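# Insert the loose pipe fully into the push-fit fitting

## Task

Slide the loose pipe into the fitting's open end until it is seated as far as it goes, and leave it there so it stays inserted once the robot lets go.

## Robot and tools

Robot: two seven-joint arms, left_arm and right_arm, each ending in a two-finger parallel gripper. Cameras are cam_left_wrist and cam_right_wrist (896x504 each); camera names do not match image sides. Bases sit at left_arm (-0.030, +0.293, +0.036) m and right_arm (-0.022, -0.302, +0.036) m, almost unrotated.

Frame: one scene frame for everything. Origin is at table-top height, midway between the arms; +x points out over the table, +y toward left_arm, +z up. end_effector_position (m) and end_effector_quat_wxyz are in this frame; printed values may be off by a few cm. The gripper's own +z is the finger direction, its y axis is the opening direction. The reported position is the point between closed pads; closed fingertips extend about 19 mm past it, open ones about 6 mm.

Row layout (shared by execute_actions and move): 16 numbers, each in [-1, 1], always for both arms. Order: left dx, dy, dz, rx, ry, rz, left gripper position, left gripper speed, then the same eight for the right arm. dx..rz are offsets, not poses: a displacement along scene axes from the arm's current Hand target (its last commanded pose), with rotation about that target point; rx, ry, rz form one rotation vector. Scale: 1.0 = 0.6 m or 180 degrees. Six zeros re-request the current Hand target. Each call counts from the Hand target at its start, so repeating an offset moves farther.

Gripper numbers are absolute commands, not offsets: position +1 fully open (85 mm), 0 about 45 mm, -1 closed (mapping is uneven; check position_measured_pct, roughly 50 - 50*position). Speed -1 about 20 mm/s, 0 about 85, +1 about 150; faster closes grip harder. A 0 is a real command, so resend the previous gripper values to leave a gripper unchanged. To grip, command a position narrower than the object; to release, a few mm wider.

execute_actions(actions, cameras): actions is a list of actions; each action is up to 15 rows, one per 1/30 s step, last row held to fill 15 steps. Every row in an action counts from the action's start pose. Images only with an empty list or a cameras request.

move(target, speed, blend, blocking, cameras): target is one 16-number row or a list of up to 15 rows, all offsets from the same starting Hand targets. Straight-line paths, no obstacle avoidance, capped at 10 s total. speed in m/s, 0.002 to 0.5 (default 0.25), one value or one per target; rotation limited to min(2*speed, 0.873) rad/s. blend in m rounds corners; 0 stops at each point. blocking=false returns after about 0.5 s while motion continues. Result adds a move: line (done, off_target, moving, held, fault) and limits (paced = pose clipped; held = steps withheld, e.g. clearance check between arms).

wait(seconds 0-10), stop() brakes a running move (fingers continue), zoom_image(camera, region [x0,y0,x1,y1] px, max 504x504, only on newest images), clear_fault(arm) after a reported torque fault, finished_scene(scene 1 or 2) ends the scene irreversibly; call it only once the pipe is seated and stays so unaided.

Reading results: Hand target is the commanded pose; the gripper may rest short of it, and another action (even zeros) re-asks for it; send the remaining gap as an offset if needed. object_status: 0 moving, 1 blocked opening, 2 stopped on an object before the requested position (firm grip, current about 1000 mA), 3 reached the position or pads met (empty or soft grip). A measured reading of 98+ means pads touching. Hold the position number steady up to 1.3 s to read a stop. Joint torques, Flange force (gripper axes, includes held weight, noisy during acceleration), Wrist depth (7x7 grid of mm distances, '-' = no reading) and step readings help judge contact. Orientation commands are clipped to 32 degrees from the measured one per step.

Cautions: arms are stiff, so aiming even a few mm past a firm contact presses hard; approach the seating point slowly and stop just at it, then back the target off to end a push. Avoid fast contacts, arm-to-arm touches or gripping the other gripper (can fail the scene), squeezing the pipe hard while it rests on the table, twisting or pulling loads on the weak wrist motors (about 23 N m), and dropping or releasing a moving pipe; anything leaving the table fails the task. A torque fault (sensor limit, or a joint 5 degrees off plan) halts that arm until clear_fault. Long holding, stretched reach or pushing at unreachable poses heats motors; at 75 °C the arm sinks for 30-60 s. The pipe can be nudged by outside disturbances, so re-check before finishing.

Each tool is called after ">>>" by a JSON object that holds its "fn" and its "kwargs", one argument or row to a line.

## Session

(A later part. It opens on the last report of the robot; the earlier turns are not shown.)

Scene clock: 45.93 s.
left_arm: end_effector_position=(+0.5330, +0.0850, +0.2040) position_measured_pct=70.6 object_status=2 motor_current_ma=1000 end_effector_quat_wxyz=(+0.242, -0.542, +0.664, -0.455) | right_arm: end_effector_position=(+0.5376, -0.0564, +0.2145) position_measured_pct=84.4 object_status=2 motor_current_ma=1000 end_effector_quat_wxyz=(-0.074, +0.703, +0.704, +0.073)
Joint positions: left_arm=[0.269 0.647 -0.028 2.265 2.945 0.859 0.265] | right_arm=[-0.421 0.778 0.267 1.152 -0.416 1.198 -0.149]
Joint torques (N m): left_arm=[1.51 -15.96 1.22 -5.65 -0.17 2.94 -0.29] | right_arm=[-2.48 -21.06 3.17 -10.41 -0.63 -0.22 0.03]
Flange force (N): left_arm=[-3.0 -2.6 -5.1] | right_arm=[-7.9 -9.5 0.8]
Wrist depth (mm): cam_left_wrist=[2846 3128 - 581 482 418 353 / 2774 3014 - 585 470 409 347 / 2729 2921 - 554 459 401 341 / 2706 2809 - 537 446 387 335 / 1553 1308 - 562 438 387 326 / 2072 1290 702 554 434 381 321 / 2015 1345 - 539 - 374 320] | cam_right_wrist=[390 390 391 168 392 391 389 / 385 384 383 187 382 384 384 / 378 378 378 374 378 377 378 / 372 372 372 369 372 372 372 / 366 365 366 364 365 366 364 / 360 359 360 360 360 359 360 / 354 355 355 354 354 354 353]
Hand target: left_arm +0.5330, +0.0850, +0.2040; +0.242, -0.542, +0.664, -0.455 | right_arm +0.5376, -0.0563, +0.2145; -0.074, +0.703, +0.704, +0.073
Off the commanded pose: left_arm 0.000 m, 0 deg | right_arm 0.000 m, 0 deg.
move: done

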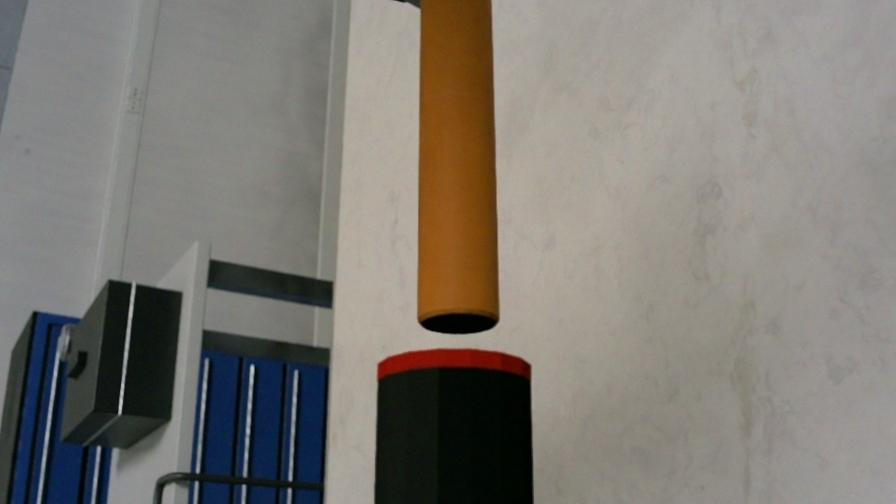

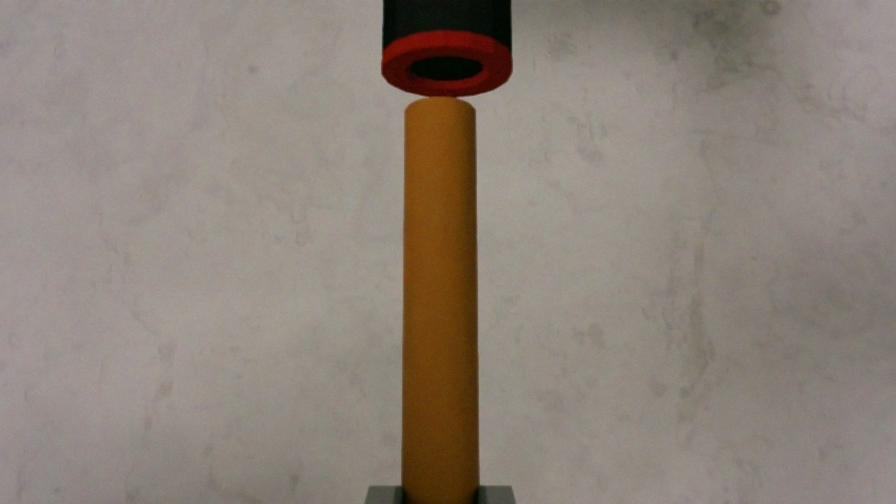

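>>> {"fn": "move", "kwargs": {
  "target": [0,0,0,0,0,0,-0.6,-1,0.00225,0.005,0.00025,0,0,0,-0.85,-1],
  "speed": 0.05,
  "cameras": ["all"]
}}

>>> {"fn": "zoom_image", "kwargs": {
  "camera": "cam_left_wrist",
  "region": [370, 0, 540, 170]
}}

>>> {"fn": "zoom_image", "kwargs": {
  "camera": "cam_left_wrist",
  "region": [370, 300, 540, 470]
}}

>>> {"fn": "zoom_image", "kwargs": {
  "camera": "cam_right_wrist",
  "region": [350, 0, 520, 130]
}}

Scene clock: 47.40 s.
left_arm: end_effector_position=(+0.5330, +0.0850, +0.2040) position_measured_pct=70.6 object_status=2 motor_current_ma=1000 end_effector_quat_wxyz=(+0.242, -0.542, +0.664, -0.455) | right_arm: end_effector_position=(+0.5389, -0.0533, +0.2146) position_measured_pct=84.4 object_status=2 motor_current_ma=1000 end_effector_quat_wxyz=(-0.074, +0.703, +0.704, +0.073)
Joint positions: left_arm=[0.269 0.647 -0.028 2.265 2.945 0.859 0.265] | right_arm=[-0.424 0.783 0.267 1.141 -0.416 1.202 -0.155]
Joint torques (N m): left_arm=[1.51 -16.02 1.22 -5.67 -0.17 2.98 -0.28] | right_arm=[-2.43 -21.15 3.23 -10.7 -0.68 -0.13 0.03]
Flange force (N): left_arm=[-3.0 -2.6 -5.0] | right_arm=[-8.5 -11.1 1.3]
Wrist depth (mm): cam_left_wrist=[2833 3041 - 204 484 417 353 / 2821 3014 - 593 470 409 347 / 2740 2934 - 577 460 401 340 / 2674 2763 - 563 450 388 335 / 1549 1300 - 551 442 388 325 / 2078 1292 - 555 421 380 321 / 2046 1342 - 540 - 373 321] | cam_right_wrist=[391 390 386 168 391 392 391 / 384 385 383 185 383 385 385 / 377 378 379 375 378 378 378 / 371 371 372 369 372 371 372 / 365 366 365 366 366 366 365 / 359 359 360 360 359 360 360 / 354 355 354 354 354 354 355]
Hand target: left_arm +0.5330, +0.0850, +0.2040; +0.242, -0.542, +0.664, -0.455 | right_arm +0.5389, -0.0533, +0.2146; -0.074, +0.703, +0.704, +0.073
Off the commanded pose: left_arm 0.000 m, 0 deg | right_arm 0.000 m, 0 deg.
move: done

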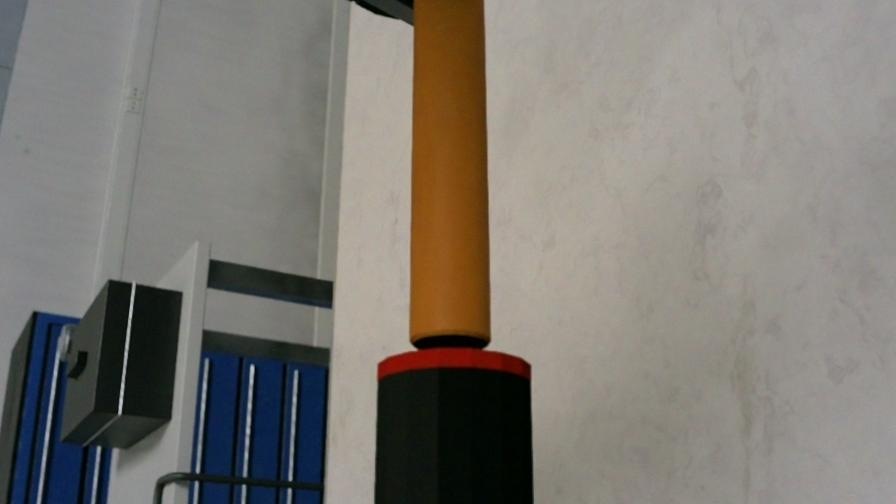

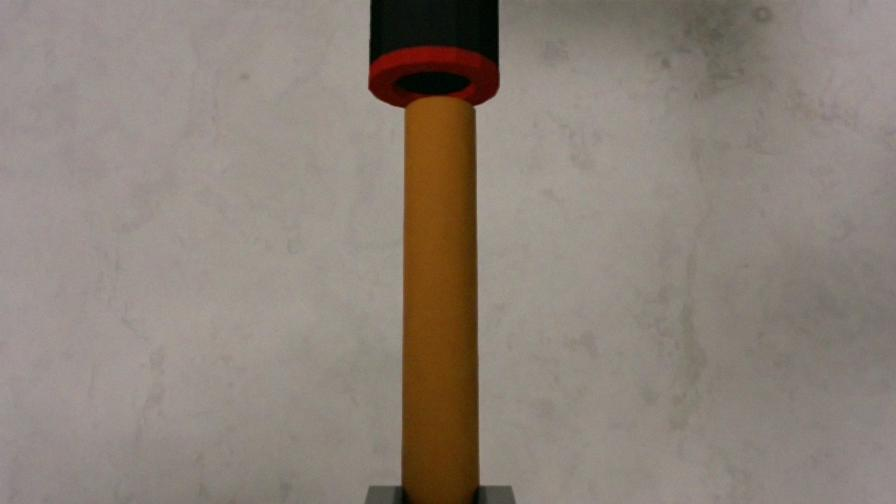

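Scaled by 2.965 from the camera's 896x504 image, which has a finer 1280x720 frame.

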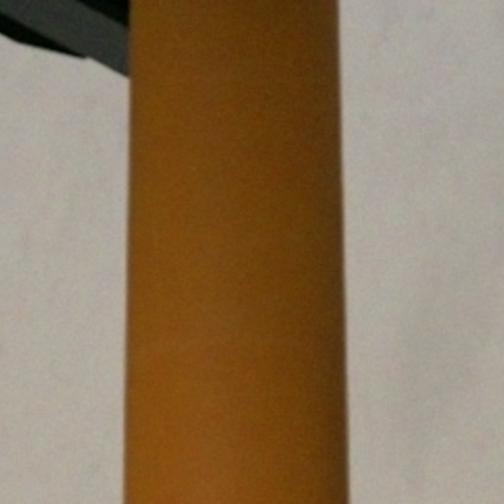

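Scaled by 2.965 from the camera's 896x504 image, which has a finer 1280x720 frame.

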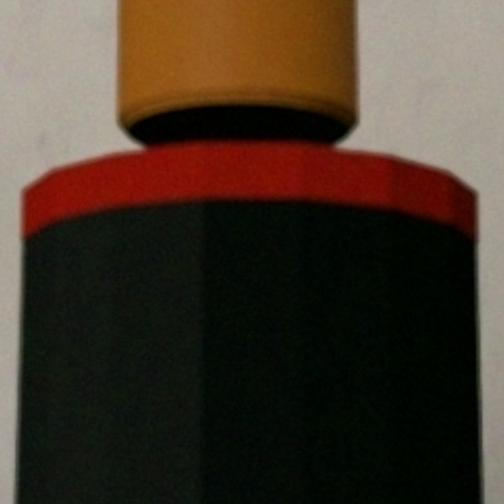

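Scaled by 2.965 from the camera's 896x504 image, which has a finer 1280x720 frame.

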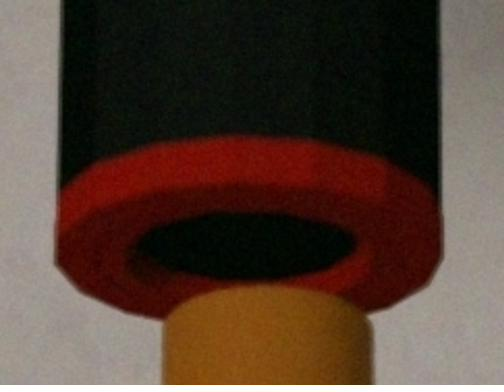

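>>> {"fn": "move", "kwargs": {
  "target": [0.0025,0,0,0,0,0,-0.6,-1,0,0,0,0,0,0,-0.85,-1],
  "speed": 0.05,
  "cameras": ["all"]
}}

>>> {"fn": "zoom_image", "kwargs": {
  "camera": "cam_left_wrist",
  "region": [370, 300, 540, 470]
}}

>>> {"fn": "zoom_image", "kwargs": {
  "camera": "cam_right_wrist",
  "region": [350, 0, 520, 130]
}}

Scene clock: 50.40 s.
left_arm: end_effector_position=(+0.5345, +0.0850, +0.2041) position_measured_pct=70.6 object_status=2 motor_current_ma=1000 end_effector_quat_wxyz=(+0.242, -0.542, +0.664, -0.455) | right_arm: end_effector_position=(+0.5389, -0.0533, +0.2146) position_measured_pct=84.4 object_status=2 motor_current_ma=1000 end_effector_quat_wxyz=(-0.074, +0.703, +0.704, +0.073)
Joint positions: left_arm=[0.268 0.648 -0.028 2.26 2.943 0.856 0.266] | right_arm=[-0.424 0.783 0.267 1.141 -0.416 1.202 -0.155]
Joint torques (N m): left_arm=[1.47 -16.02 1.23 -5.74 -0.21 2.97 -0.31] | right_arm=[-2.39 -21.17 3.13 -10.52 -0.67 -0.16 0.04]
Flange force (N): left_arm=[-2.7 -2.5 -5.1] | right_arm=[-8.1 -10.2 1.0]
Wrist depth (mm): cam_left_wrist=[2798 3028 - 188 480 418 353 / 2786 3014 - 584 469 409 346 / 2706 2921 - 556 460 401 341 / 2663 2774 - 540 449 387 336 / 1477 1313 - 548 436 387 326 / 2078 1282 - 554 421 380 321 / 2021 1339 - 540 - 373 321] | cam_right_wrist=[390 391 390 168 392 392 391 / 383 384 383 182 382 385 385 / 377 378 378 375 378 378 378 / 372 372 373 370 372 372 372 / 365 365 365 366 366 366 365 / 359 360 359 359 360 360 359 / 353 354 354 354 354 354 354]
Hand target: left_arm +0.5345, +0.0850, +0.2041; +0.242, -0.542, +0.664, -0.455 | right_arm +0.5389, -0.0533, +0.2146; -0.074, +0.703, +0.704, +0.073
Off the commanded pose: left_arm 0.000 m, 0 deg | right_arm 0.000 m, 0 deg.
move: done

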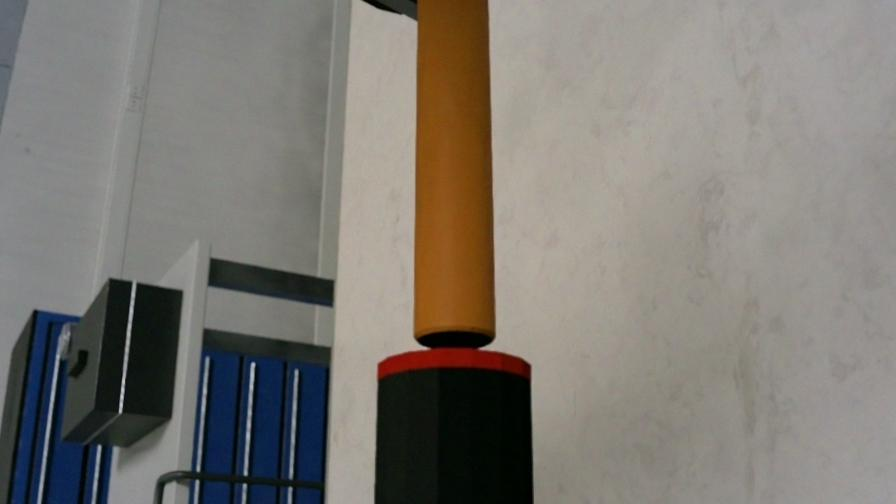

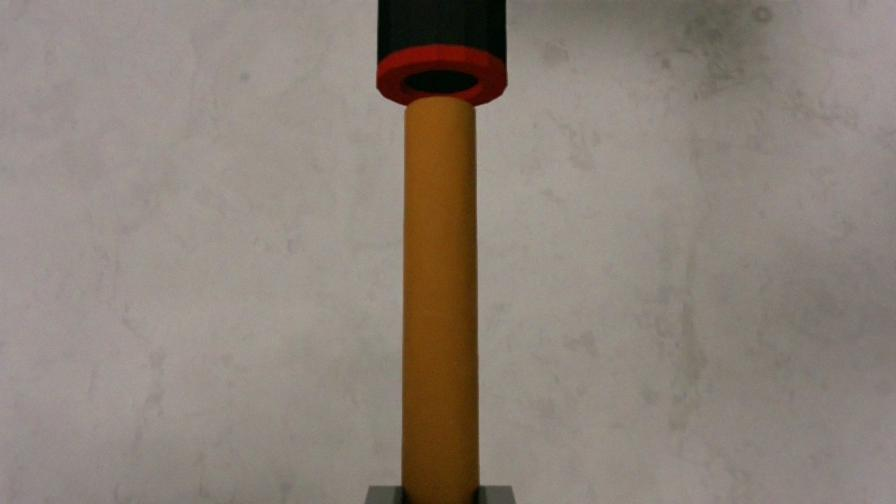

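Scaled by 2.965 from the camera's 896x504 image, which has a finer 1280x720 frame.

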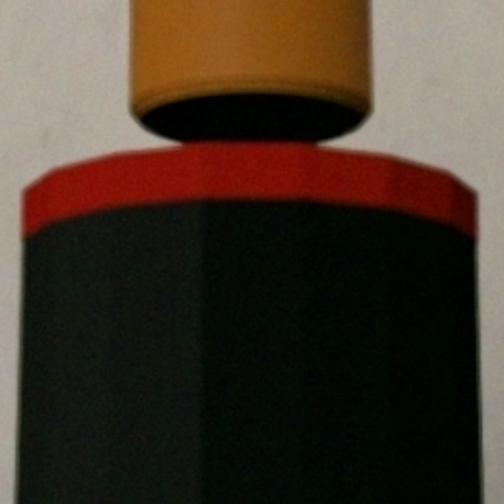

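Scaled by 2.965 from the camera's 896x504 image, which has a finer 1280x720 frame.

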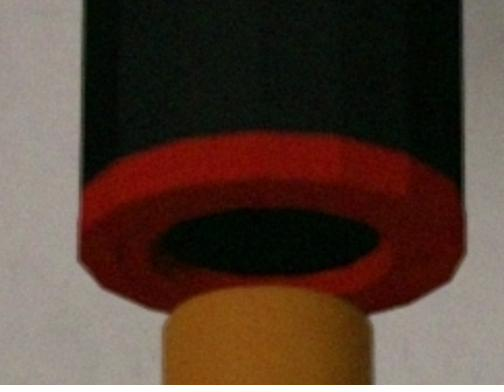

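>>> {"fn": "move", "kwargs": {
  "target": [0,0,0,0,0,0,-0.6,-1,0,0.0083,0,0,0,0,-0.85,-1],
  "speed": 0.03,
  "cameras": ["all"]
}}

>>> {"fn": "zoom_image", "kwargs": {
  "camera": "cam_left_wrist",
  "region": [370, 300, 540, 470]
}}

>>> {"fn": "zoom_image", "kwargs": {
  "camera": "cam_right_wrist",
  "region": [350, 0, 520, 130]
}}

Scene clock: 51.90 s.
left_arm: end_effector_position=(+0.5345, +0.0850, +0.2040) position_measured_pct=70.6 object_status=2 motor_current_ma=1000 end_effector_quat_wxyz=(+0.242, -0.542, +0.664, -0.455) | right_arm: end_effector_position=(+0.5389, -0.0484, +0.2146) position_measured_pct=84.4 object_status=2 motor_current_ma=1000 end_effector_quat_wxyz=(-0.074, +0.703, +0.704, +0.073)
Joint positions: left_arm=[0.268 0.648 -0.028 2.26 2.943 0.856 0.266] | right_arm=[-0.431 0.787 0.267 1.133 -0.416 1.204 -0.164]
Joint torques (N m): left_arm=[1.5 -16 1.21 -5.71 -0.18 2.96 -0.31] | right_arm=[-2.4 -21.29 3.19 -10.61 -0.65 -0.23 0.03]
Flange force (N): left_arm=[-2.9 -2.6 -5.1] | right_arm=[-8.3 -10.3 1.0]
Wrist depth (mm): cam_left_wrist=[2809 3000 - 186 482 417 353 / 2809 2973 - 583 470 409 347 / 2717 2883 - 555 459 401 341 / 2631 2763 - 541 450 388 335 / 1487 1310 - 550 437 388 326 / 2085 1287 - 556 421 380 321 / 2040 1342 - 539 - 373 320] | cam_right_wrist=[390 390 387 168 391 392 392 / 383 383 382 171 385 384 385 / 378 377 378 375 378 380 378 / 371 371 371 368 372 373 371 / 365 366 365 366 366 367 365 / 360 360 359 360 360 360 359 / 354 354 354 354 355 354 355]
Hand target: left_arm +0.5345, +0.0850, +0.2040; +0.242, -0.542, +0.664, -0.455 | right_arm +0.5389, -0.0484, +0.2146; -0.074, +0.703, +0.704, +0.073
Off the commanded pose: left_arm 0.000 m, 0 deg | right_arm 0.000 m, 0 deg.
move: done

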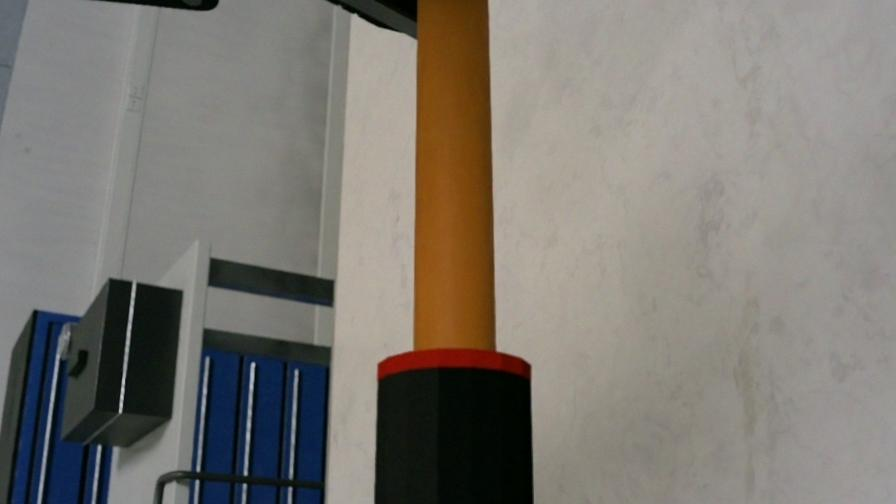

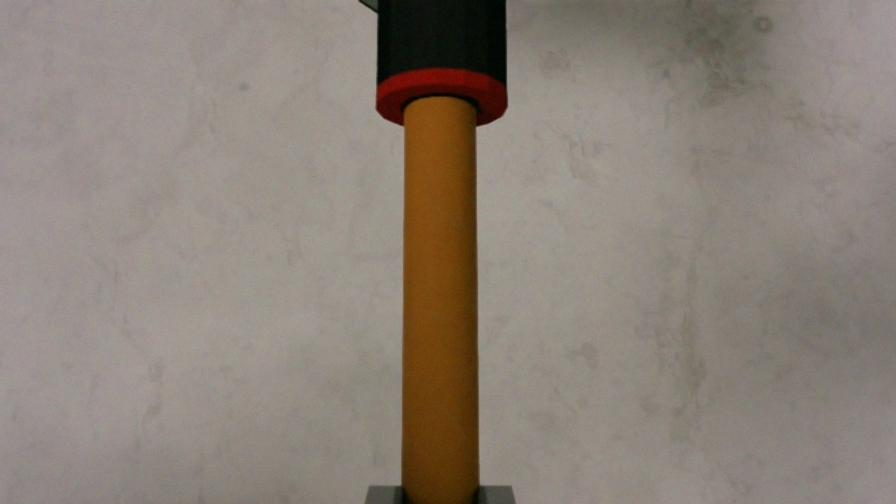

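Scaled by 2.965 from the camera's 896x504 image, which has a finer 1280x720 frame.

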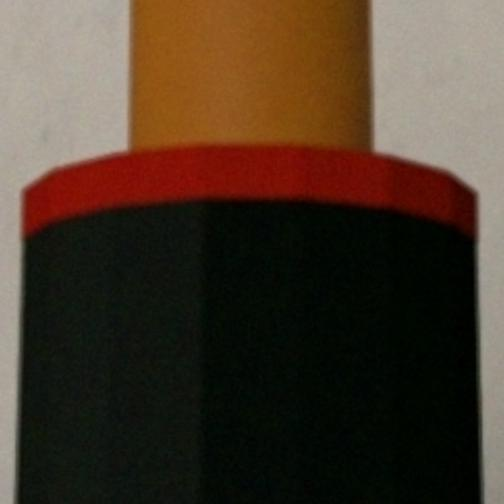

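Scaled by 2.965 from the camera's 896x504 image, which has a finer 1280x720 frame.

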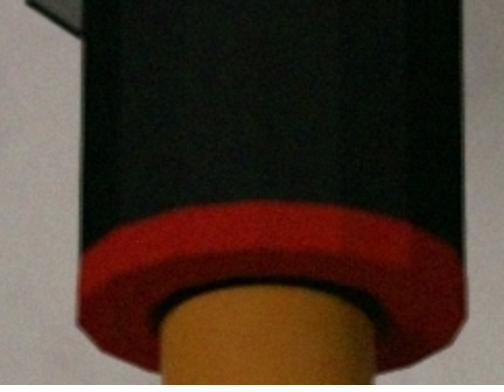

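>>> {"fn": "move", "kwargs": {
  "target": [0,0,0,0,0,0,-0.6,-1,0.0003,0.005,0,0,0,0,-0.85,-1],
  "speed": 0.02,
  "cameras": ["all"]
}}

>>> {"fn": "zoom_image", "kwargs": {
  "camera": "cam_right_wrist",
  "region": [350, 0, 520, 130]
}}

Scene clock: 52.93 s.
left_arm: end_effector_position=(+0.5345, +0.0850, +0.2040) position_measured_pct=70.6 object_status=2 motor_current_ma=1000 end_effector_quat_wxyz=(+0.242, -0.542, +0.664, -0.455) | right_arm: end_effector_position=(+0.5391, -0.0454, +0.2146) position_measured_pct=84.4 object_status=2 motor_current_ma=1000 end_effector_quat_wxyz=(-0.074, +0.703, +0.704, +0.073)
Joint positions: left_arm=[0.268 0.648 -0.028 2.26 2.943 0.856 0.266] | right_arm=[-0.435 0.79 0.267 1.128 -0.416 1.206 -0.17]
Joint torques (N m): left_arm=[1.55 -15.91 1.19 -5.67 -0.19 2.96 -0.3] | right_arm=[-2.44 -21.33 3.05 -10.58 -0.64 -0.21 0]
Flange force (N): left_arm=[-3.0 -2.9 -5.2] | right_arm=[-8.4 -10.1 1.0]
Wrist depth (mm): cam_left_wrist=[209 2883 - 185 479 417 353 / 2774 2987 - 584 470 410 346 / 2729 2921 - 556 459 401 341 / 2663 2798 - 556 450 387 335 / 1487 1313 - 551 437 388 326 / 2046 1282 - 556 422 380 321 / 2040 1348 - 541 - 373 320] | cam_right_wrist=[391 391 388 168 392 392 392 / 383 383 382 169 385 385 385 / 378 377 377 374 378 378 378 / 371 371 371 368 372 372 372 / 365 364 366 366 366 365 364 / 359 361 360 359 361 360 360 / 354 353 354 354 354 354 355]
Hand target: left_arm +0.5345, +0.0850, +0.2040; +0.242, -0.542, +0.664, -0.455 | right_arm +0.5391, -0.0453, +0.2146; -0.074, +0.703, +0.704, +0.073
Off the commanded pose: left_arm 0.000 m, 0 deg | right_arm 0.000 m, 0 deg.
move: done

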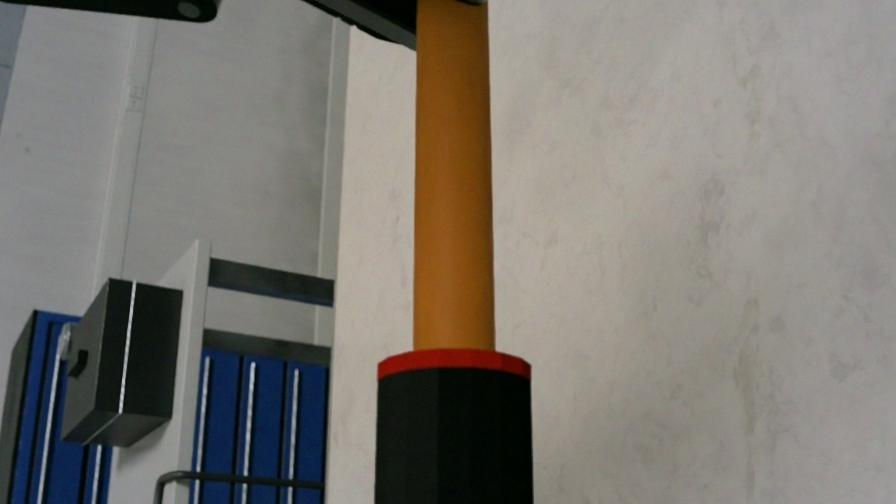

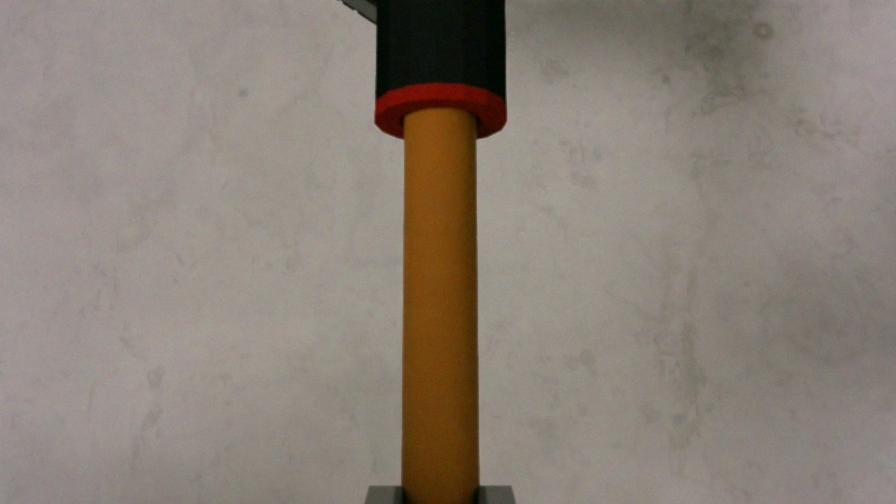

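Scaled by 2.965 from the camera's 896x504 image, which has a finer 1280x720 frame.

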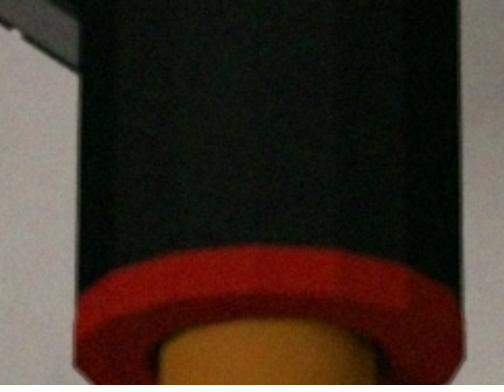

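>>> {"fn": "move", "kwargs": {
  "target": [0,0,0,0,0,0,-0.6,-1,0,0.0067,0,0,0,0,-0.85,-1],
  "speed": 0.02,
  "cameras": ["all"]
}}

>>> {"fn": "zoom_image", "kwargs": {
  "camera": "cam_right_wrist",
  "region": [350, 40, 520, 170]
}}

Scene clock: 53.97 s.
left_arm: end_effector_position=(+0.5345, +0.0850, +0.2040) position_measured_pct=70.6 object_status=2 motor_current_ma=1000 end_effector_quat_wxyz=(+0.242, -0.542, +0.664, -0.455) | right_arm: end_effector_position=(+0.5391, -0.0414, +0.2146) position_measured_pct=84.4 object_status=2 motor_current_ma=1000 end_effector_quat_wxyz=(-0.074, +0.703, +0.704, +0.073)
Joint positions: left_arm=[0.267 0.648 -0.028 2.26 2.943 0.856 0.266] | right_arm=[-0.441 0.793 0.268 1.121 -0.416 1.208 -0.177]
Joint torques (N m): left_arm=[2.87 -16.42 2.54 -6.94 -0.62 3.49 -0.23] | right_arm=[-4.94 -21.34 1.07 -10.58 -1.68 0.19 0.12]
Flange force (N): left_arm=[-5.4 -1.5 -7.7] | right_arm=[-11.8 -8.5 0.2]
Wrist depth (mm): cam_left_wrist=[205 204 - 185 479 417 353 / 2763 3000 - 585 469 409 347 / 2717 2921 - 556 460 401 341 / 2663 2798 - 540 448 387 335 / 1473 1305 - 551 437 388 326 / 2046 1287 - 555 422 380 320 / 2009 1339 - 540 - 373 320] | cam_right_wrist=[390 388 192 168 391 391 391 / 383 383 381 167 384 384 384 / 377 377 376 374 377 378 379 / 370 371 372 368 372 372 372 / 365 365 366 366 366 366 365 / 359 360 359 360 361 361 360 / 353 354 353 354 354 355 354]
Hand target: left_arm +0.5345, +0.0850, +0.2040; +0.242, -0.542, +0.664, -0.455 | right_arm +0.5391, -0.0413, +0.2146; -0.074, +0.703, +0.704, +0.073
Off the commanded pose: left_arm 0.000 m, 0 deg | right_arm 0.000 m, 0 deg.
move: done

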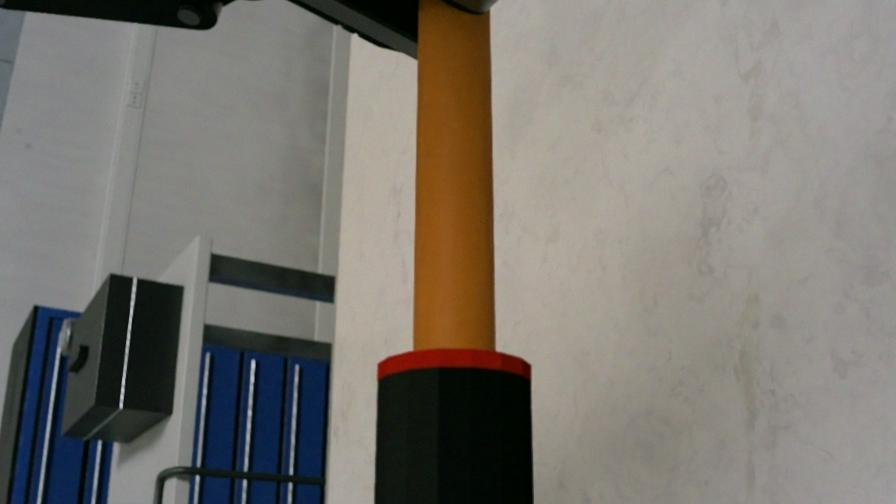

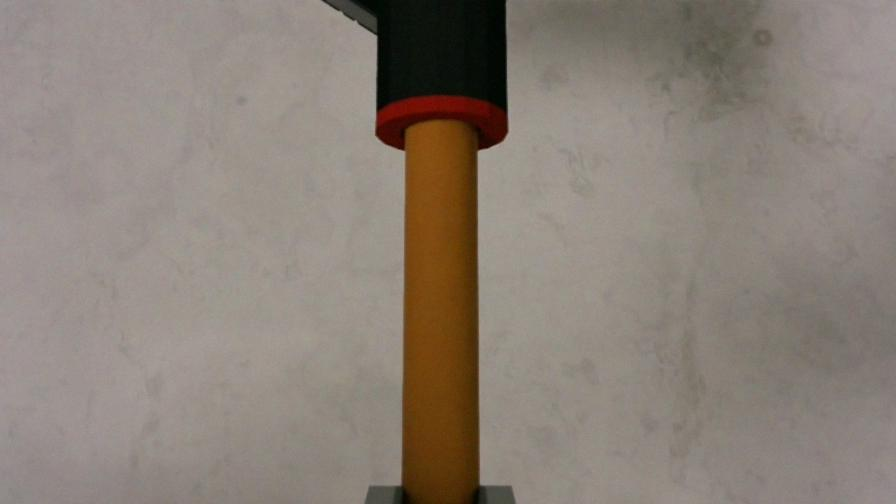

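Scaled by 2.965 from the camera's 896x504 image, which has a finer 1280x720 frame.

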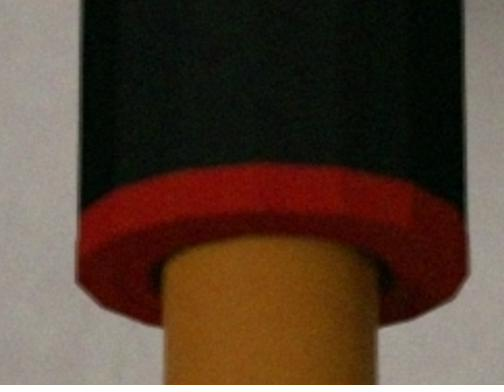

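>>> {"fn": "move", "kwargs": {
  "target": [0,0,0,0,0,0,-0.6,-1,0.0005,0.005,0,0,0,0,-0.85,-1],
  "speed": 0.02,
  "cameras": ["all"]
}}

>>> {"fn": "zoom_image", "kwargs": {
  "camera": "cam_right_wrist",
  "region": [350, 40, 520, 170]
}}

Scene clock: 55.07 s.
left_arm: end_effector_position=(+0.5345, +0.0850, +0.2040) position_measured_pct=70.6 object_status=2 motor_current_ma=1000 end_effector_quat_wxyz=(+0.242, -0.542, +0.664, -0.455) | right_arm: end_effector_position=(+0.5394, -0.0384, +0.2146) position_measured_pct=84.4 object_status=2 motor_current_ma=1000 end_effector_quat_wxyz=(-0.074, +0.703, +0.704, +0.073)
Joint positions: left_arm=[0.268 0.648 -0.028 2.26 2.943 0.856 0.266] | right_arm=[-0.445 0.797 0.268 1.115 -0.416 1.21 -0.183]
Joint torques (N m): left_arm=[5.68 -16.89 5.3 -7.99 -1.7 4.15 -0.21] | right_arm=[-8.24 -21.36 -1.72 -11.1 -3.22 0.22 0.25]
Flange force (N): left_arm=[-10.0 -0.9 -9.9] | right_arm=[-16.8 -7.6 -1.3]
Wrist depth (mm): cam_left_wrist=[203 2908 - 184 479 416 353 / 2751 3000 - 583 470 408 347 / 2717 2947 - 573 460 401 342 / 2631 2774 1405 539 448 388 335 / 1553 1308 - 551 438 387 326 / 2053 1303 - 554 422 380 321 / 2028 1342 - 540 - 373 320] | cam_right_wrist=[390 389 191 168 391 393 391 / 385 384 381 167 385 384 385 / 377 376 376 169 376 379 378 / 371 370 374 368 371 372 372 / 364 365 366 366 366 366 365 / 359 359 360 358 360 360 360 / 354 353 354 354 354 355 355]
Hand target: left_arm +0.5345, +0.0850, +0.2040; +0.242, -0.542, +0.664, -0.455 | right_arm +0.5394, -0.0383, +0.2146; -0.074, +0.703, +0.704, +0.073
Off the commanded pose: left_arm 0.000 m, 0 deg | right_arm 0.000 m, 0 deg.
move: done

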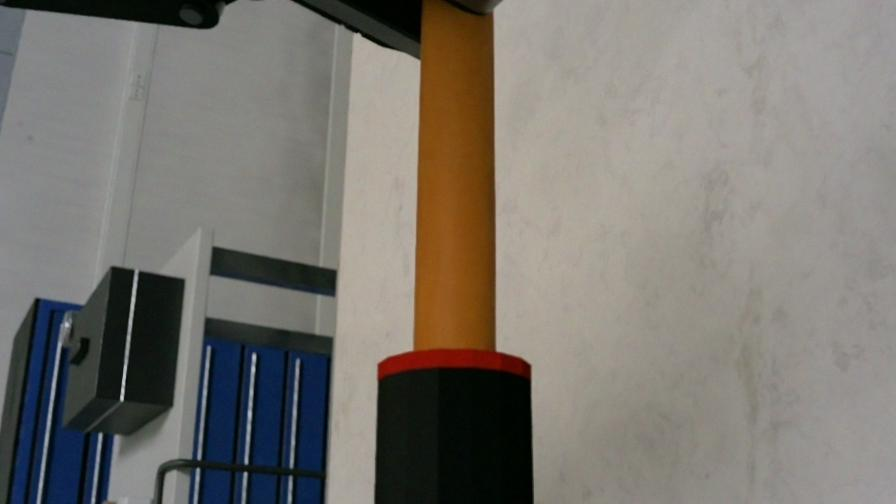

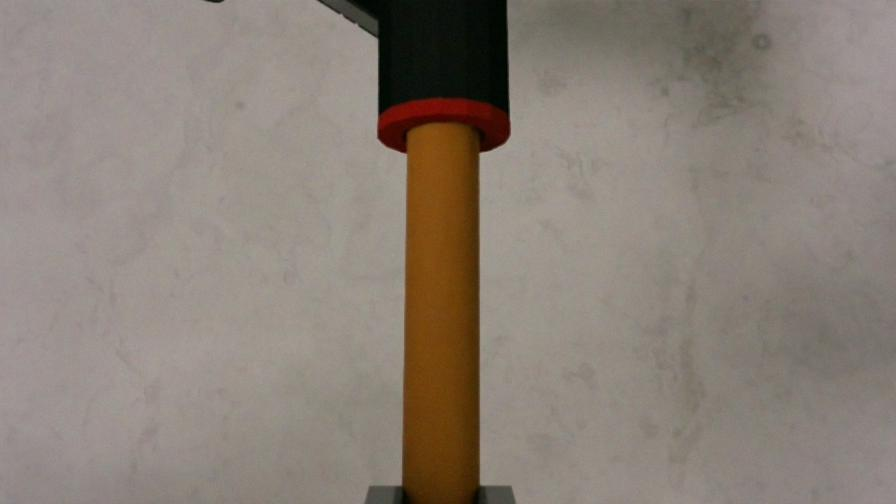

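Scaled by 2.965 from the camera's 896x504 image, which has a finer 1280x720 frame.

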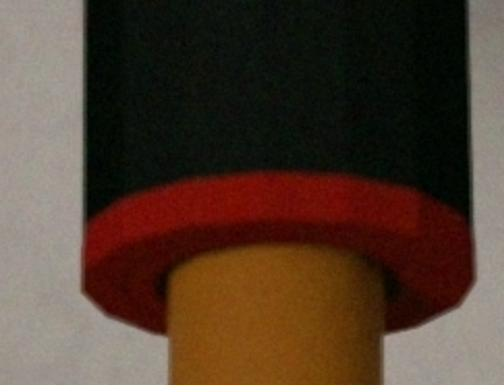

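>>> {"fn": "zoom_image", "kwargs": {
  "camera": "cam_left_wrist",
  "region": [370, 0, 540, 170]
}}

>>> {"fn": "zoom_image", "kwargs": {
  "camera": "cam_left_wrist",
  "region": [370, 230, 540, 400]
}}

>>> {"fn": "zoom_image", "kwargs": {
  "camera": "cam_right_wrist",
  "region": [350, 0, 520, 170]
}}

>>> {"fn": "zoom_image", "kwargs": {
  "camera": "cam_right_wrist",
  "region": [350, 334, 520, 504]
}}

Scaled by 2.965 from the camera's 896x504 image, which has a finer 1280x720 frame.

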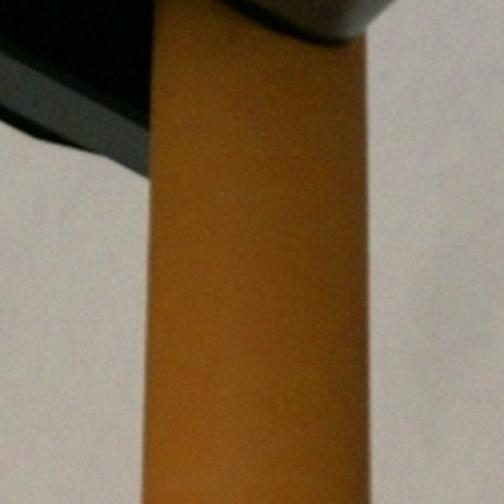

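Scaled by 2.965 from the camera's 896x504 image, which has a finer 1280x720 frame.

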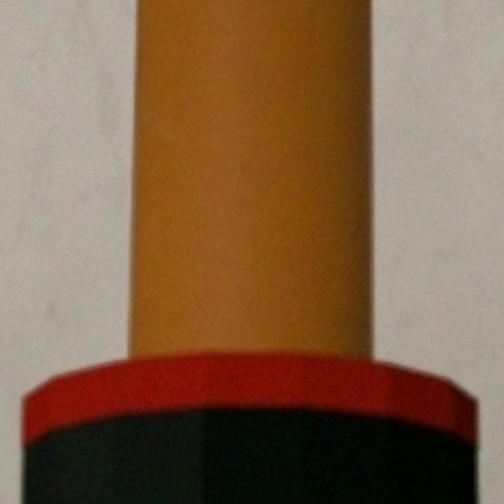

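Scaled by 2.965 from the camera's 896x504 image, which has a finer 1280x720 frame.

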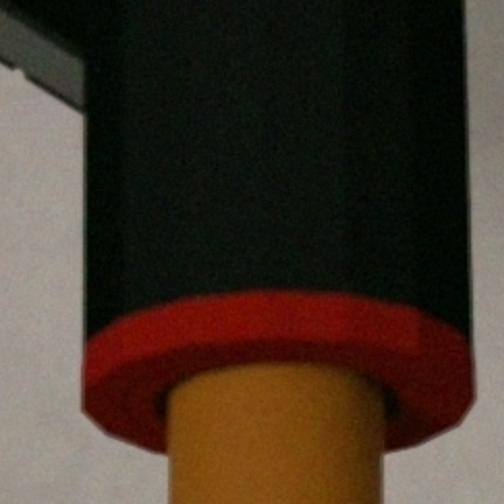

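Scaled by 2.965 from the camera's 896x504 image, which has a finer 1280x720 frame.

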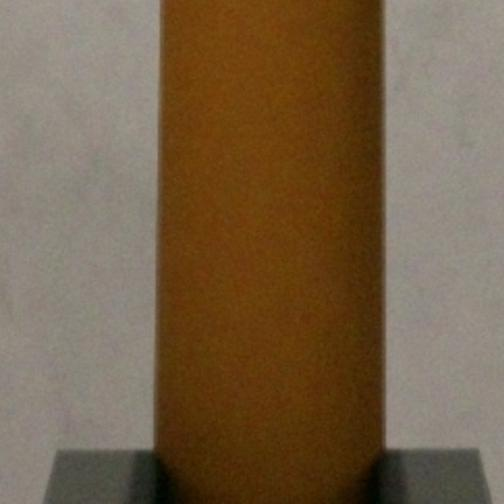

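>>> {"fn": "move", "kwargs": {
  "target": [0,0,0,0,0,0,-0.6,-1,0.0020,0.0025,0.0006,-0.0014,0,0.0028,-0.85,-1],
  "speed": 0.02,
  "cameras": ["all"]
}}

>>> {"fn": "zoom_image", "kwargs": {
  "camera": "cam_right_wrist",
  "region": [350, 0, 520, 170]
}}

Scene clock: 59.03 s.
left_arm: end_effector_position=(+0.5346, +0.0850, +0.2040) position_measured_pct=70.6 object_status=2 motor_current_ma=1000 end_effector_quat_wxyz=(+0.242, -0.542, +0.664, -0.455) | right_arm: end_effector_position=(+0.5406, -0.0368, +0.2150) position_measured_pct=84.4 object_status=2 motor_current_ma=1000 end_effector_quat_wxyz=(-0.073, +0.700, +0.707, +0.071)
Joint positions: left_arm=[0.268 0.648 -0.028 2.26 2.943 0.856 0.266] | right_arm=[-0.447 0.803 0.268 1.1 -0.412 1.22 -0.182]
Joint torques (N m): left_arm=[8.51 -17.08 7.96 -8.18 -2.86 4.46 -0.28] | right_arm=[-10.46 -21.72 -3.6 -12.3 -4.51 -0.47 0.16]
Flange force (N): left_arm=[-14.5 -1.2 -10.5] | right_arm=[-21.3 -9.0 -2.3]
Wrist depth (mm): cam_left_wrist=[203 201 - 183 479 418 353 / 2786 2973 - 584 470 409 347 / 2717 2895 - 556 460 400 341 / 2642 2740 - 541 449 388 335 / 1556 1300 - 551 438 388 326 / 2092 1308 - 555 421 380 321 / 2053 1348 - 539 - 373 320] | cam_right_wrist=[388 388 190 167 391 390 391 / 383 383 383 167 383 383 384 / 377 377 376 169 376 378 377 / 370 370 370 370 371 372 373 / 366 366 365 364 365 366 365 / 359 360 360 360 359 361 361 / 352 354 354 354 354 355 355]
Hand target: left_arm +0.5345, +0.0850, +0.2040; +0.242, -0.542, +0.664, -0.455 | right_arm +0.5406, -0.0368, +0.2150; -0.073, +0.700, +0.707, +0.071
Off the commanded pose: left_arm 0.000 m, 0 deg | right_arm 0.000 m, 0 deg.
move: done

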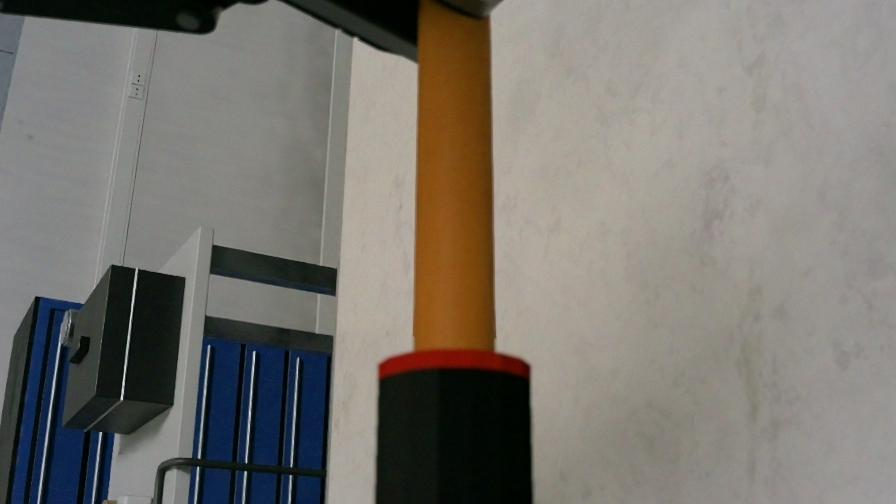

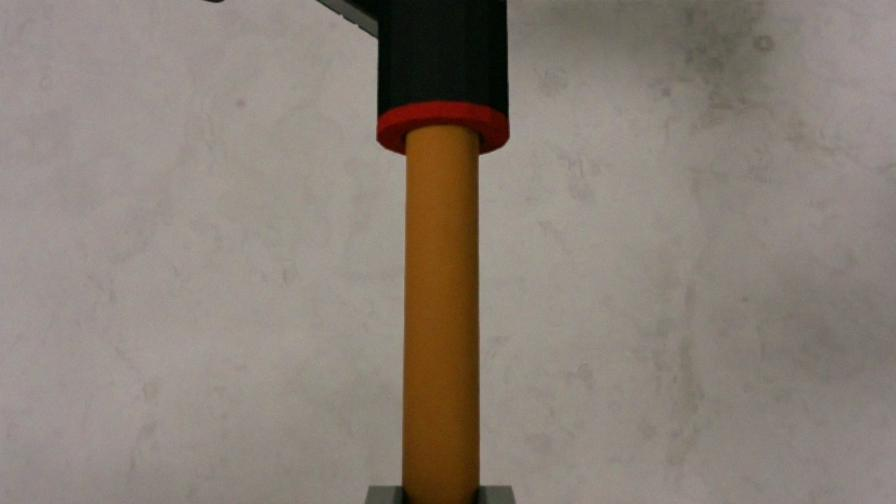

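Scaled by 2.965 from the camera's 896x504 image, which has a finer 1280x720 frame.

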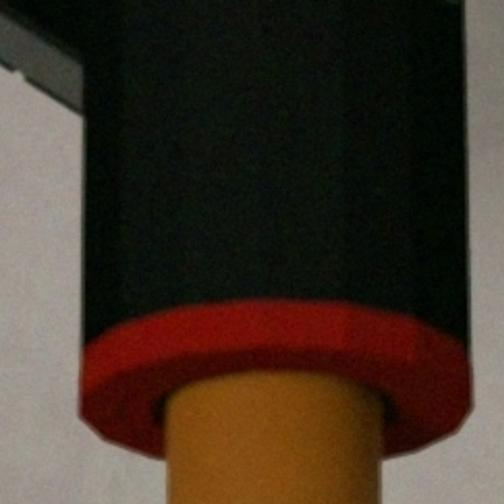

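>>> {"fn": "move", "kwargs": {
  "target": [0,0,0,0,0,0,-0.6,-1,0.0004,0.005,0.0,0,0,0,-0.85,-1],
  "speed": 0.02,
  "cameras": ["all"]
}}

>>> {"fn": "zoom_image", "kwargs": {
  "camera": "cam_right_wrist",
  "region": [350, 0, 520, 170]
}}

Scene clock: 60.17 s.
left_arm: end_effector_position=(+0.5345, +0.0850, +0.2040) position_measured_pct=70.6 object_status=2 motor_current_ma=1000 end_effector_quat_wxyz=(+0.242, -0.542, +0.664, -0.455) | right_arm: end_effector_position=(+0.5409, -0.0339, +0.2150) position_measured_pct=84.4 object_status=2 motor_current_ma=1000 end_effector_quat_wxyz=(-0.073, +0.700, +0.707, +0.071)
Joint positions: left_arm=[0.268 0.648 -0.028 2.26 2.943 0.856 0.266] | right_arm=[-0.451 0.806 0.268 1.094 -0.412 1.222 -0.187]
Joint torques (N m): left_arm=[13.46 -17.79 12.82 -10.18 -4.73 5.52 -0.21] | right_arm=[-16.66 -21.83 -8.46 -13.19 -7.39 -0.44 0.28]
Flange force (N): left_arm=[-22.7 0.3 -15.1] | right_arm=[-30.7 -6.5 -4.9]
Wrist depth (mm): cam_left_wrist=[201 199 - 184 478 417 352 / 2740 2973 - 584 470 408 347 / 2729 2908 - 555 459 400 341 / 2631 2763 - 539 449 387 335 / 1497 1313 - 546 437 387 325 / 2085 1300 - 554 420 380 321 / 2034 1282 - 539 - 373 322] | cam_right_wrist=[389 387 189 167 389 390 390 / 381 383 381 167 382 383 383 / 377 376 376 169 376 375 377 / 370 372 370 370 371 371 371 / 365 365 365 365 365 365 364 / 359 358 359 358 359 359 359 / 354 354 354 353 354 354 354]
Hand target: left_arm +0.5345, +0.0850, +0.2040; +0.242, -0.542, +0.664, -0.455 | right_arm +0.5409, -0.0338, +0.2150; -0.073, +0.700, +0.707, +0.071
Off the commanded pose: left_arm 0.000 m, 0 deg | right_arm 0.000 m, 0 deg.
move: done

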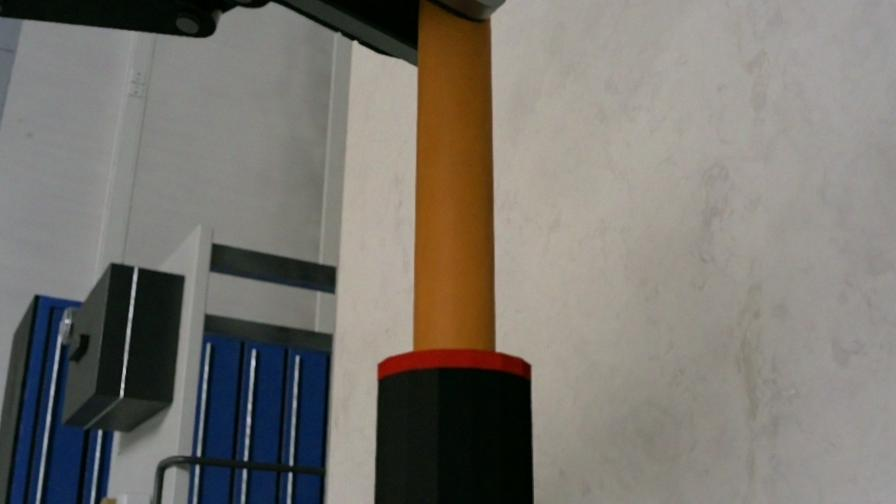

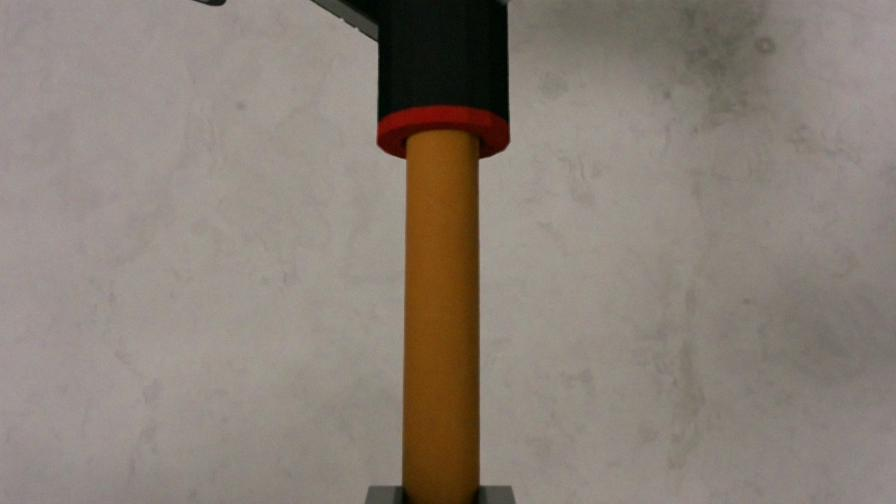

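Scaled by 2.965 from the camera's 896x504 image, which has a finer 1280x720 frame.

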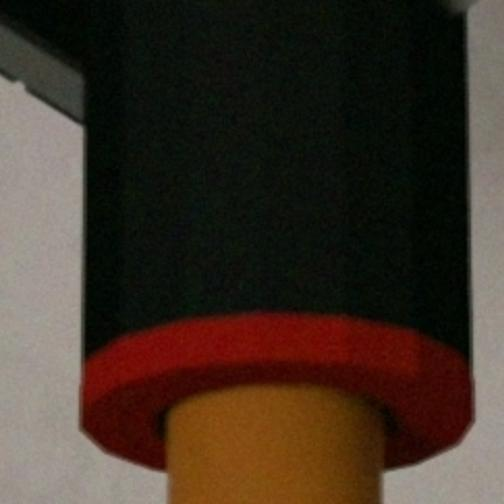

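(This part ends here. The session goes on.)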